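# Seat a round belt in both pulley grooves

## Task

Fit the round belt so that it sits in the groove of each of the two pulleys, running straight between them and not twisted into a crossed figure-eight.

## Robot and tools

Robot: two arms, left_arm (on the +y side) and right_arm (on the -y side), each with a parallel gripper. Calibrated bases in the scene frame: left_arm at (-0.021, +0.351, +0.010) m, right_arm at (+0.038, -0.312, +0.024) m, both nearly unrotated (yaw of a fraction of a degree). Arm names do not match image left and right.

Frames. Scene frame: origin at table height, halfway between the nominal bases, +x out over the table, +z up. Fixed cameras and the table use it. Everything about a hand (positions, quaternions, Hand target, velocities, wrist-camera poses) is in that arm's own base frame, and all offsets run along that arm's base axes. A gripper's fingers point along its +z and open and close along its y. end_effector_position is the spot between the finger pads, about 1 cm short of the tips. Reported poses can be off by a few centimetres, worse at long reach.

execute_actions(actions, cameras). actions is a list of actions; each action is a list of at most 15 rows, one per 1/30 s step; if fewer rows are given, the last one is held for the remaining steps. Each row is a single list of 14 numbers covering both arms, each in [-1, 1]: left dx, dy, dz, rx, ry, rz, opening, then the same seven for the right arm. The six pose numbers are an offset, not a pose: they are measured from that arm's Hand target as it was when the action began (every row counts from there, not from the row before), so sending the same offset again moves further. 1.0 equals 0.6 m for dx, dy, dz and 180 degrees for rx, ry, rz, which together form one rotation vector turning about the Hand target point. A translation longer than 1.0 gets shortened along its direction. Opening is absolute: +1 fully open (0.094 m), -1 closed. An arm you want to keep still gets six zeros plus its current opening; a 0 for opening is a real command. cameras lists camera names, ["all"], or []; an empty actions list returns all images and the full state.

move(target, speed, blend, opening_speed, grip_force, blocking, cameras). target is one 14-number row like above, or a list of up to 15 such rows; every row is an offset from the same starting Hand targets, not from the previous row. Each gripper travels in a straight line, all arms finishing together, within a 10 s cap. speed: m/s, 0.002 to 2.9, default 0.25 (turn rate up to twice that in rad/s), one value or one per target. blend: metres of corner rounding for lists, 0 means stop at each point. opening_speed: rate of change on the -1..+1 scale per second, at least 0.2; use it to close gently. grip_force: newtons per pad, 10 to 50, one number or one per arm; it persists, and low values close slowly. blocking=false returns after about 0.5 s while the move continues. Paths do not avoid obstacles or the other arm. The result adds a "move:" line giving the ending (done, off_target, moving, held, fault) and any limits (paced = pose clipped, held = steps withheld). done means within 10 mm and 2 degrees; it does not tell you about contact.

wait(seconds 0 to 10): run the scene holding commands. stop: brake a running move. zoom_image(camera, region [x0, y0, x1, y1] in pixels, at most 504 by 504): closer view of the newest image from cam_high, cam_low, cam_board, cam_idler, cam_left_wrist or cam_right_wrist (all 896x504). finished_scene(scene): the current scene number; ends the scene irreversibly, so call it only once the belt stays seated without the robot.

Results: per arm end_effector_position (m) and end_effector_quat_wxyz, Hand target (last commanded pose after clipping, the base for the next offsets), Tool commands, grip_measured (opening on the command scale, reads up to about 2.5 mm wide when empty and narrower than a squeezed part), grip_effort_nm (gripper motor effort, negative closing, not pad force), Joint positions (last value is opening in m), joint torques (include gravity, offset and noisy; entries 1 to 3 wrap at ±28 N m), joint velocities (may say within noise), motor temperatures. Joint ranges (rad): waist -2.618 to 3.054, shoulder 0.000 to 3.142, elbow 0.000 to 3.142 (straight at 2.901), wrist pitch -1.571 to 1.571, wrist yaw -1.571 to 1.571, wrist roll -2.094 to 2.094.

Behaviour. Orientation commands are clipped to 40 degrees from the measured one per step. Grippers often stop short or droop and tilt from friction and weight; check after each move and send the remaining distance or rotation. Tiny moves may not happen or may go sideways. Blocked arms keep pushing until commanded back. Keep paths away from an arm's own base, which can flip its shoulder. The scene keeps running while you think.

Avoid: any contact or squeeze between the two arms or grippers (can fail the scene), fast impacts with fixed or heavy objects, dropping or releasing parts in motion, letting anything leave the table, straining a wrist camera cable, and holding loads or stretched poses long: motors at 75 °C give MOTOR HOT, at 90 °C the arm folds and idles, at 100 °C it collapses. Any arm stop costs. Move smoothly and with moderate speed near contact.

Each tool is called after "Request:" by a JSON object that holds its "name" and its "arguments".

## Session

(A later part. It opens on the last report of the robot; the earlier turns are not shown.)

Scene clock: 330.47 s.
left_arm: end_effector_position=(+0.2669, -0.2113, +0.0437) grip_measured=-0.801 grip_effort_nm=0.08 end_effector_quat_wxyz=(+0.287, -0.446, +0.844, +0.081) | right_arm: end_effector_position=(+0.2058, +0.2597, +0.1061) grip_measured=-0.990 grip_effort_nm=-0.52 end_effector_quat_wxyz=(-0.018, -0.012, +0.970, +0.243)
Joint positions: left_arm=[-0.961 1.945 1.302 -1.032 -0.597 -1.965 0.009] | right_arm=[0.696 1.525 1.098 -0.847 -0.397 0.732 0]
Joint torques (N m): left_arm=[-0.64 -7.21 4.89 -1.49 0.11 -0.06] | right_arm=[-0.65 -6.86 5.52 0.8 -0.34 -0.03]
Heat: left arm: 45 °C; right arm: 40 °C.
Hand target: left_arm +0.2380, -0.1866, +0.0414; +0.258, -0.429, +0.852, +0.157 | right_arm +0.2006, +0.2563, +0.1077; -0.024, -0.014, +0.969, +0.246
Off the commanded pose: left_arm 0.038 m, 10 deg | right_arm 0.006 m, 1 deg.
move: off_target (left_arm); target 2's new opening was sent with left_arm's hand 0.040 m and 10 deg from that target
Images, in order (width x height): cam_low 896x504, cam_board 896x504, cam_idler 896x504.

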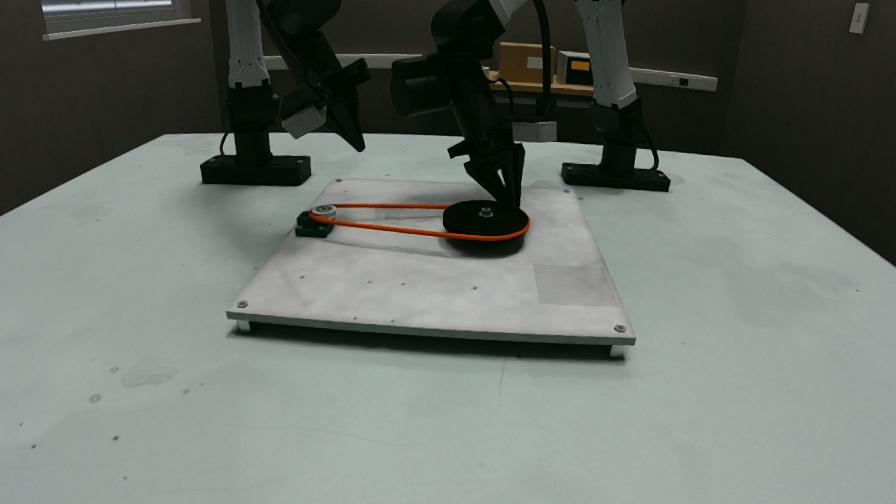

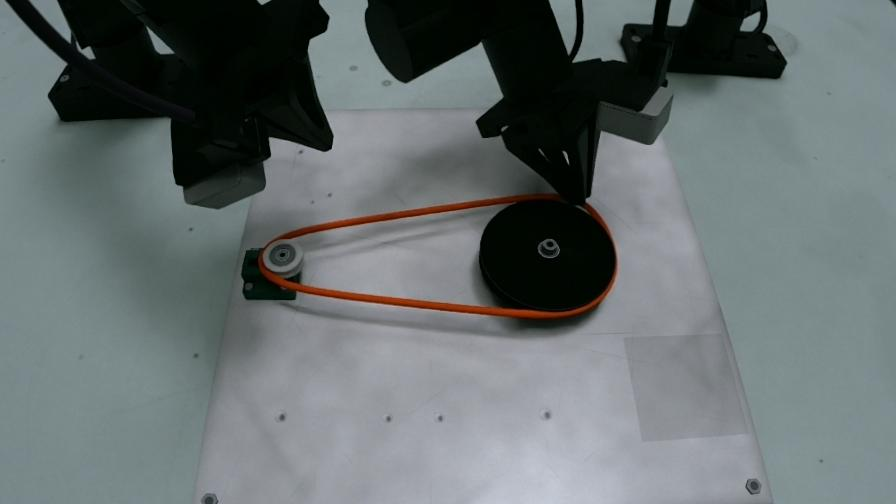

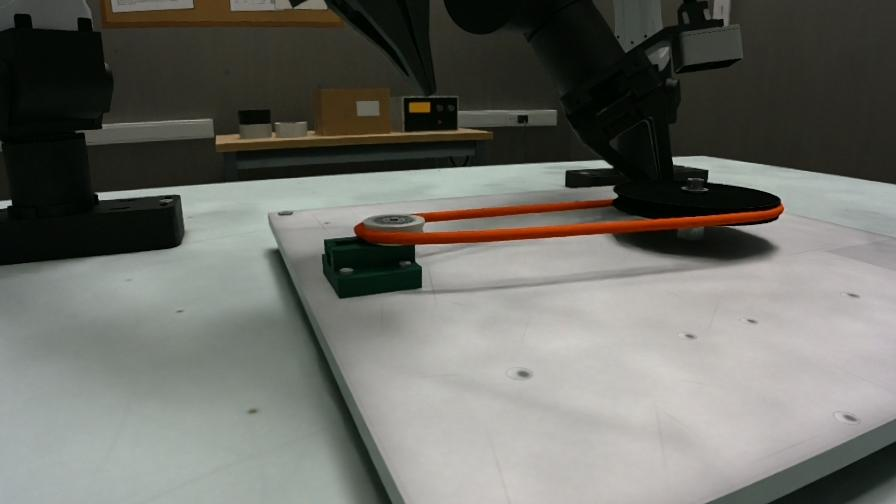

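Request:
{"name": "move", "arguments": {"target": [[0.02,-0.008,-0.022,0,0,0,-0.8,0,0,0,0,0,0,-1],[0.01,-0.01,0.13,0,0,0,-0.8,0,0,0,0,0,0,-1]], "speed": [0.08,0.4], "cameras": ["cam_low","cam_board","cam_idler"]}}

Request:
{"name": "zoom_image", "arguments": {"camera": "cam_board", "region": [420, 130, 680, 340]}}

Request:
{"name": "zoom_image", "arguments": {"camera": "cam_idler", "region": [560, 120, 820, 320]}}

Request:
{"name": "zoom_image", "arguments": {"camera": "cam_idler", "region": [290, 150, 450, 290]}}

Request:
{"name": "zoom_image", "arguments": {"camera": "cam_low", "region": [420, 170, 580, 260]}}

Scene clock: 333.50 s.
left_arm: end_effector_position=(+0.2438, -0.1862, +0.1088) grip_measured=-0.801 grip_effort_nm=0.08 end_effector_quat_wxyz=(+0.255, -0.421, +0.853, +0.175) | right_arm: end_effector_position=(+0.2058, +0.2597, +0.1061) grip_measured=-0.990 grip_effort_nm=-0.53 end_effector_quat_wxyz=(-0.018, -0.012, +0.970, +0.243)
Joint positions: left_arm=[-0.957 1.919 1.514 -1.47 -0.558 -1.963 0.009] | right_arm=[0.696 1.525 1.098 -0.847 -0.397 0.732 0]
Joint torques (N m): left_arm=[-0.84 -9.13 7.68 -0.49 -0.24 -0.09] | right_arm=[-0.64 -6.83 5.3 0.82 -0.33 -0.01]
Heat: left arm: 45 °C; right arm: 40 °C.
Hand target: left_arm +0.2441, -0.1926, +0.1194; +0.258, -0.429, +0.852, +0.156 | right_arm +0.2006, +0.2563, +0.1077; -0.024, -0.014, +0.969, +0.246
Off the commanded pose: left_arm 0.012 m, 2 deg | right_arm 0.006 m, 1 deg.
move: off_target (left_arm)
Images, in order (width x height): cam_low 896x504, cam_board 896x504, cam_idler 896x504.

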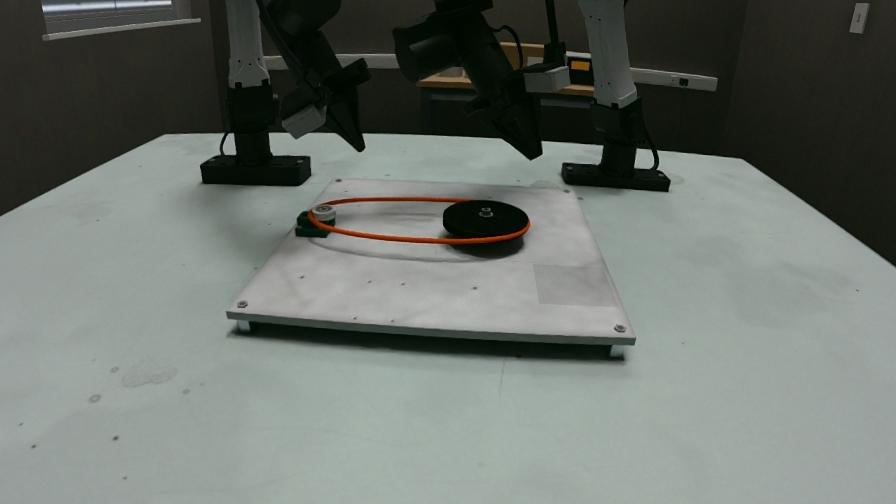

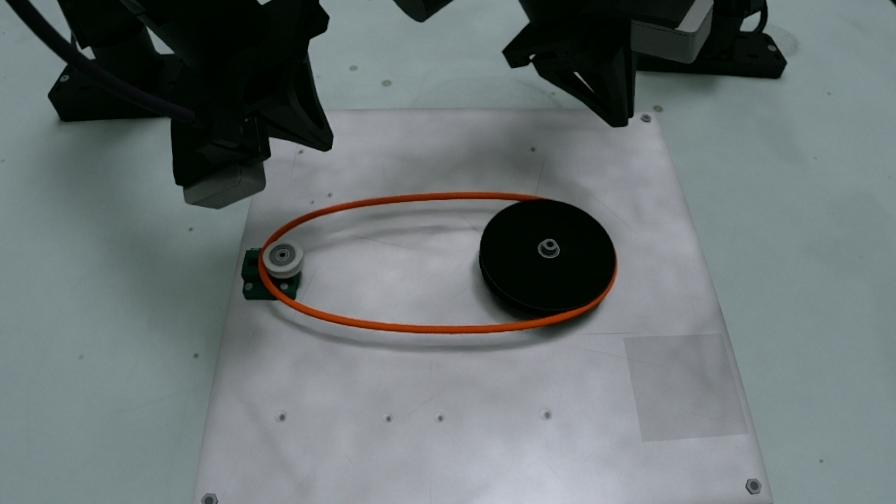

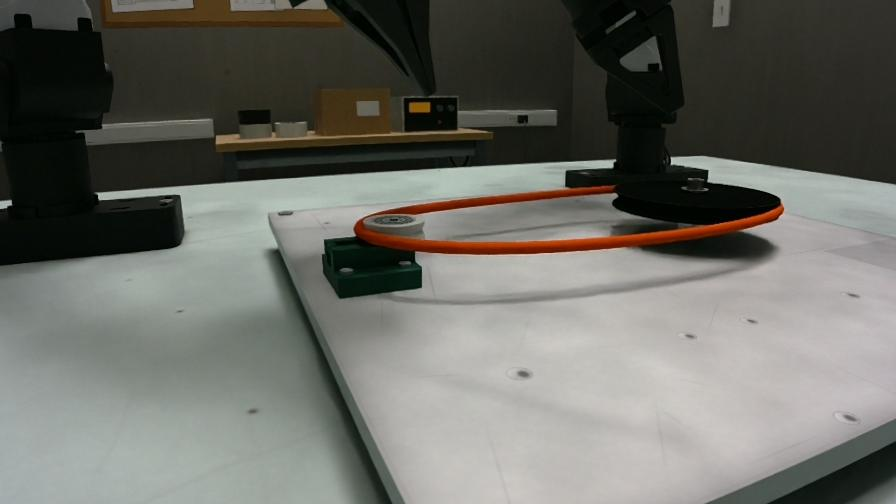

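Scaled by 1.938 from the camera's 896x504 image, which has a finer 1280x720 frame.

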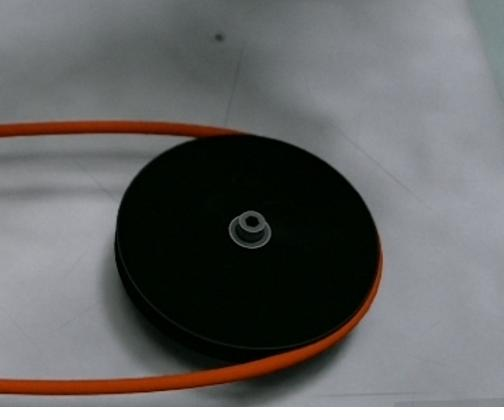

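Scaled by 1.938 from the camera's 896x504 image, which has a finer 1280x720 frame.

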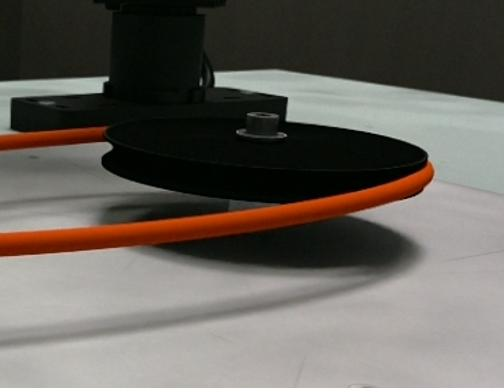

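Scaled by 3.150 from the camera's 896x504 image, which has a finer 1280x720 frame.

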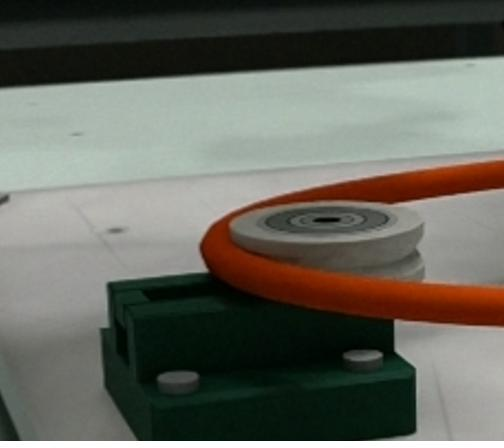

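Scaled by 3.150 from the camera's 896x504 image, which has a finer 1280x720 frame.

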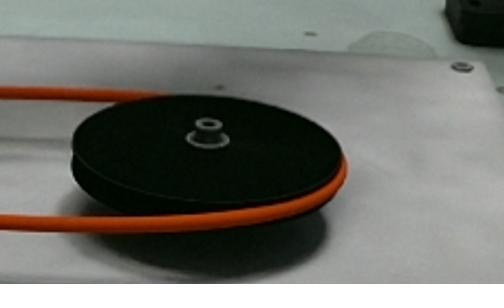

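Request:
{"name": "move", "arguments": {"target": [[-0.08,0.12,0.1,0,0,0,-0.8,-0.05,-0.15,0.1,0,0,0,-1]], "speed": 0.4, "cameras": ["cam_board","cam_high","cam_left_wrist","cam_right_wrist"]}}

Request:
{"name": "zoom_image", "arguments": {"camera": "cam_high", "region": [390, 180, 520, 310]}}

Request:
{"name": "zoom_image", "arguments": {"camera": "cam_board", "region": [460, 170, 640, 340]}}

Scene clock: 335.70 s.
left_arm: end_effector_position=(+0.1983, -0.1223, +0.1790) grip_measured=-0.801 grip_effort_nm=0.08 end_effector_quat_wxyz=(+0.262, -0.425, +0.860, +0.106) | right_arm: end_effector_position=(+0.1681, +0.1641, +0.1588) grip_measured=-0.990 grip_effort_nm=-0.52 end_effector_quat_wxyz=(-0.029, -0.010, +0.971, +0.236)
Joint positions: left_arm=[-0.957 1.478 1.325 -1.565 -0.556 -1.917 0.009] | right_arm=[0.442 1.242 1.093 -1.264 -0.455 0.457 0]
Joint torques (N m): left_arm=[-0.31 -5.23 4.63 -0.1 -0.33 0.16] | right_arm=[-0.84 -2.84 8.34 0.48 -0.38 0.05]
Heat: left arm: 45 °C; right arm: 39 °C.
Hand target: left_arm +0.1960, -0.1206, +0.1794; +0.258, -0.429, +0.852, +0.156 | right_arm +0.1707, +0.1663, +0.1677; -0.024, -0.014, +0.969, +0.246
Off the commanded pose: left_arm 0.003 m, 6 deg | right_arm 0.010 m, 1 deg.
joint sent to its limit (left arm) — joint 4 (wrist pitch), lower limit. The joint targets are off in orientation, not in position.
move: off_target (left_arm)
camera_calibration:
cam_left_wrist: T_world_to_cam=[[0.787203, -0.615636, 0.0361186, -0.238972], [-0.604662, -0.782032, -0.151032, 0.0923065], [0.121226, 0.0970531, -0.987869, 0.251], [0, 0, 0, 1]] pos_world=[0.213506, -0.0992936, 0.270528]
cam_right_wrist: T_world_to_cam=[[0.00773849, -0.889769, -0.456346, 0.219089], [-0.881164, -0.221816, 0.417549, 0.156955], [-0.472747, 0.398884, -0.785749, 0.229768], [0, 0, 0, 1]] pos_world=[0.245229, 0.138103, 0.214984]
Images, in order (width x height): cam_high 896x504, cam_board 896x504, cam_left_wrist 896x504, cam_right_wrist 896x504.

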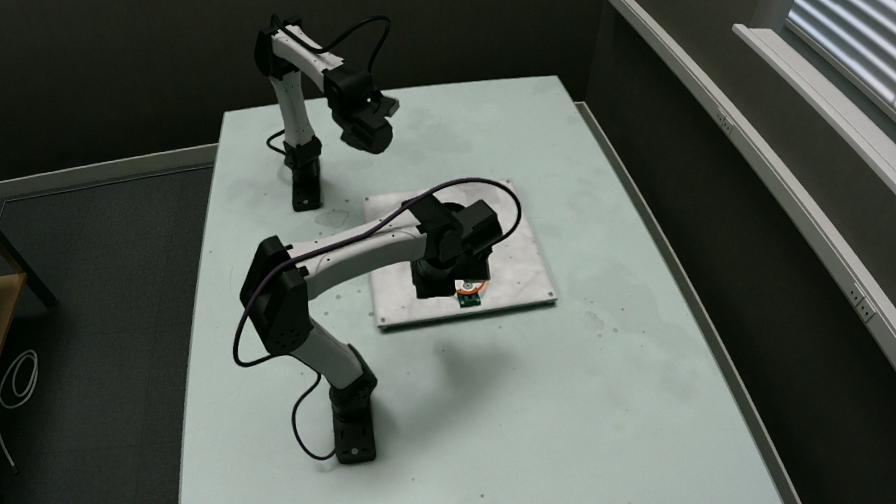

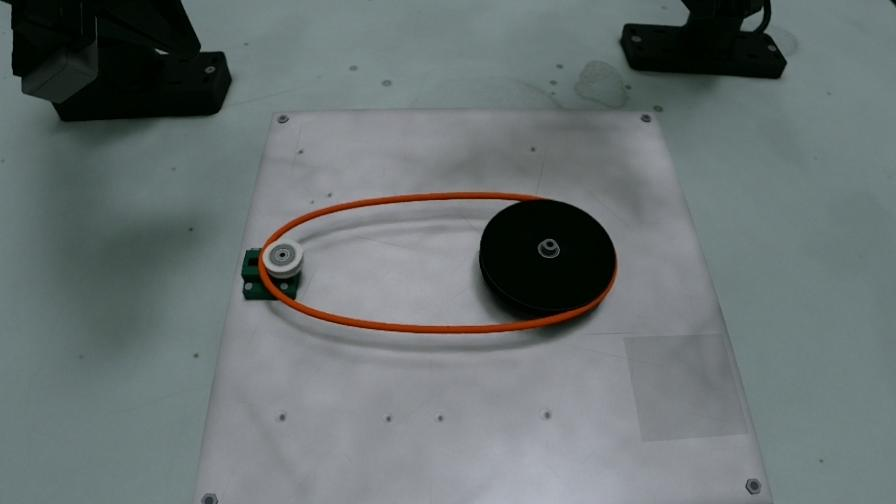

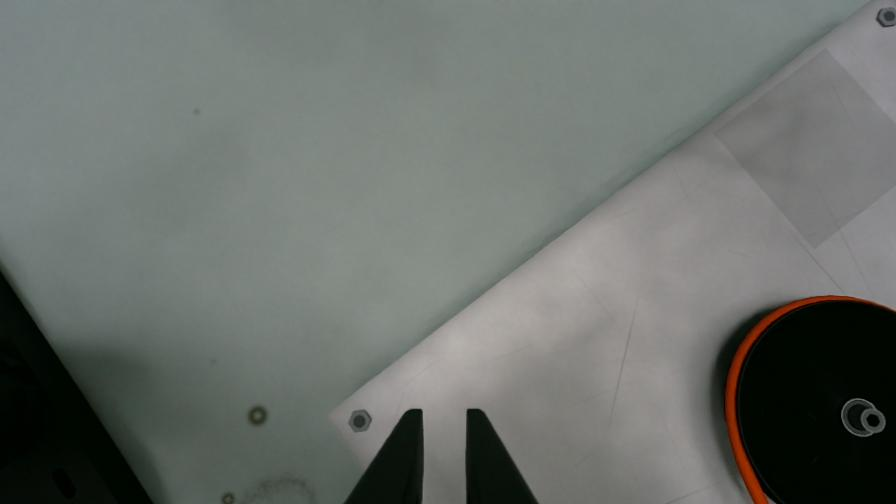

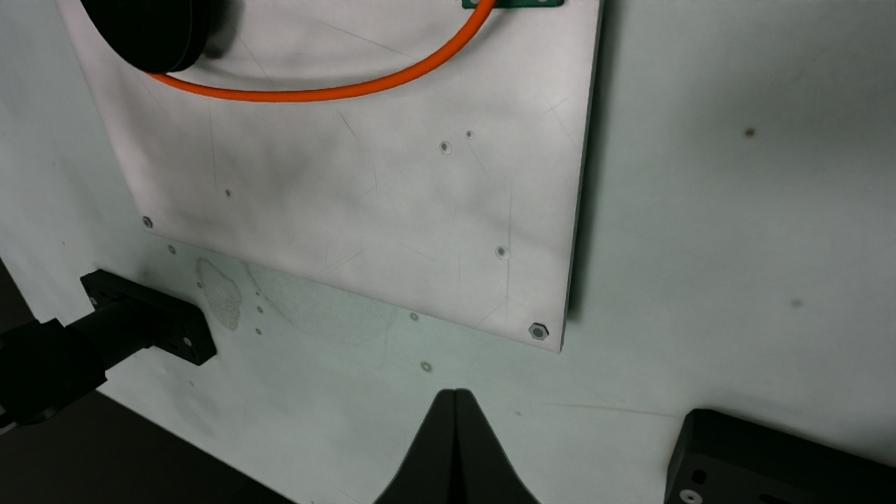

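Scaled by 3.877 from the camera's 896x504 image, which has a finer 1280x720 frame.

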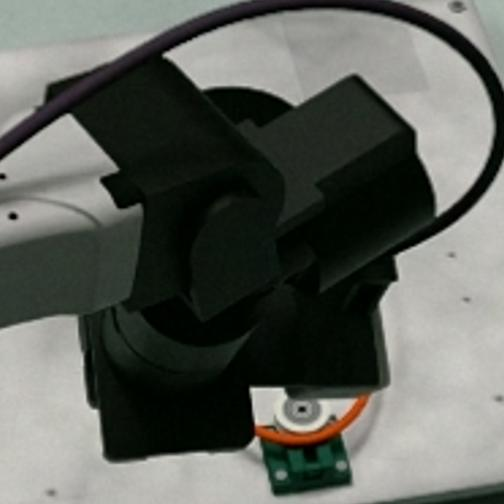

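Scaled by 2.800 from the camera's 896x504 image, which has a finer 1280x720 frame.

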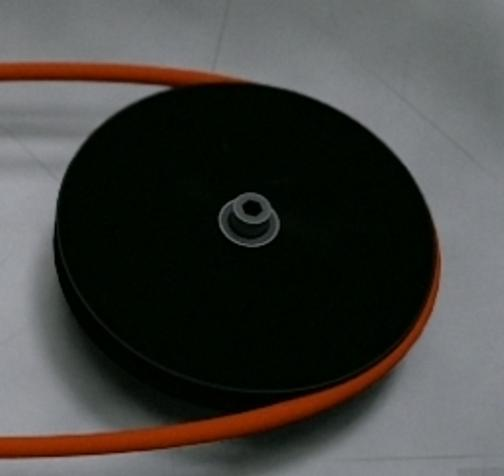

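Request:
{"name": "zoom_image", "arguments": {"camera": "cam_left_wrist", "region": [660, 260, 896, 504]}}

Request:
{"name": "finished_scene", "arguments": {"scene": 1}}

Scaled by 2.066 from the camera's 896x504 image, which has a finer 1280x720 frame.

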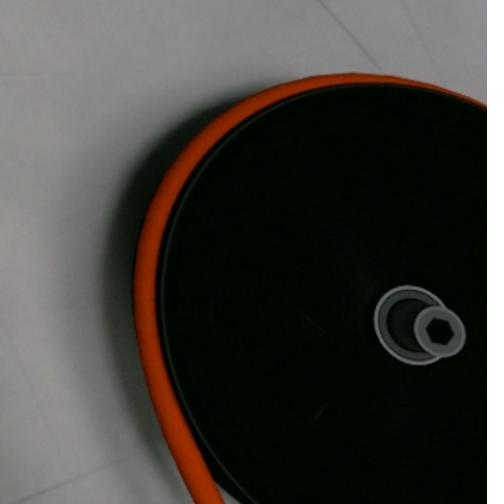

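The scene is finished: the task was done.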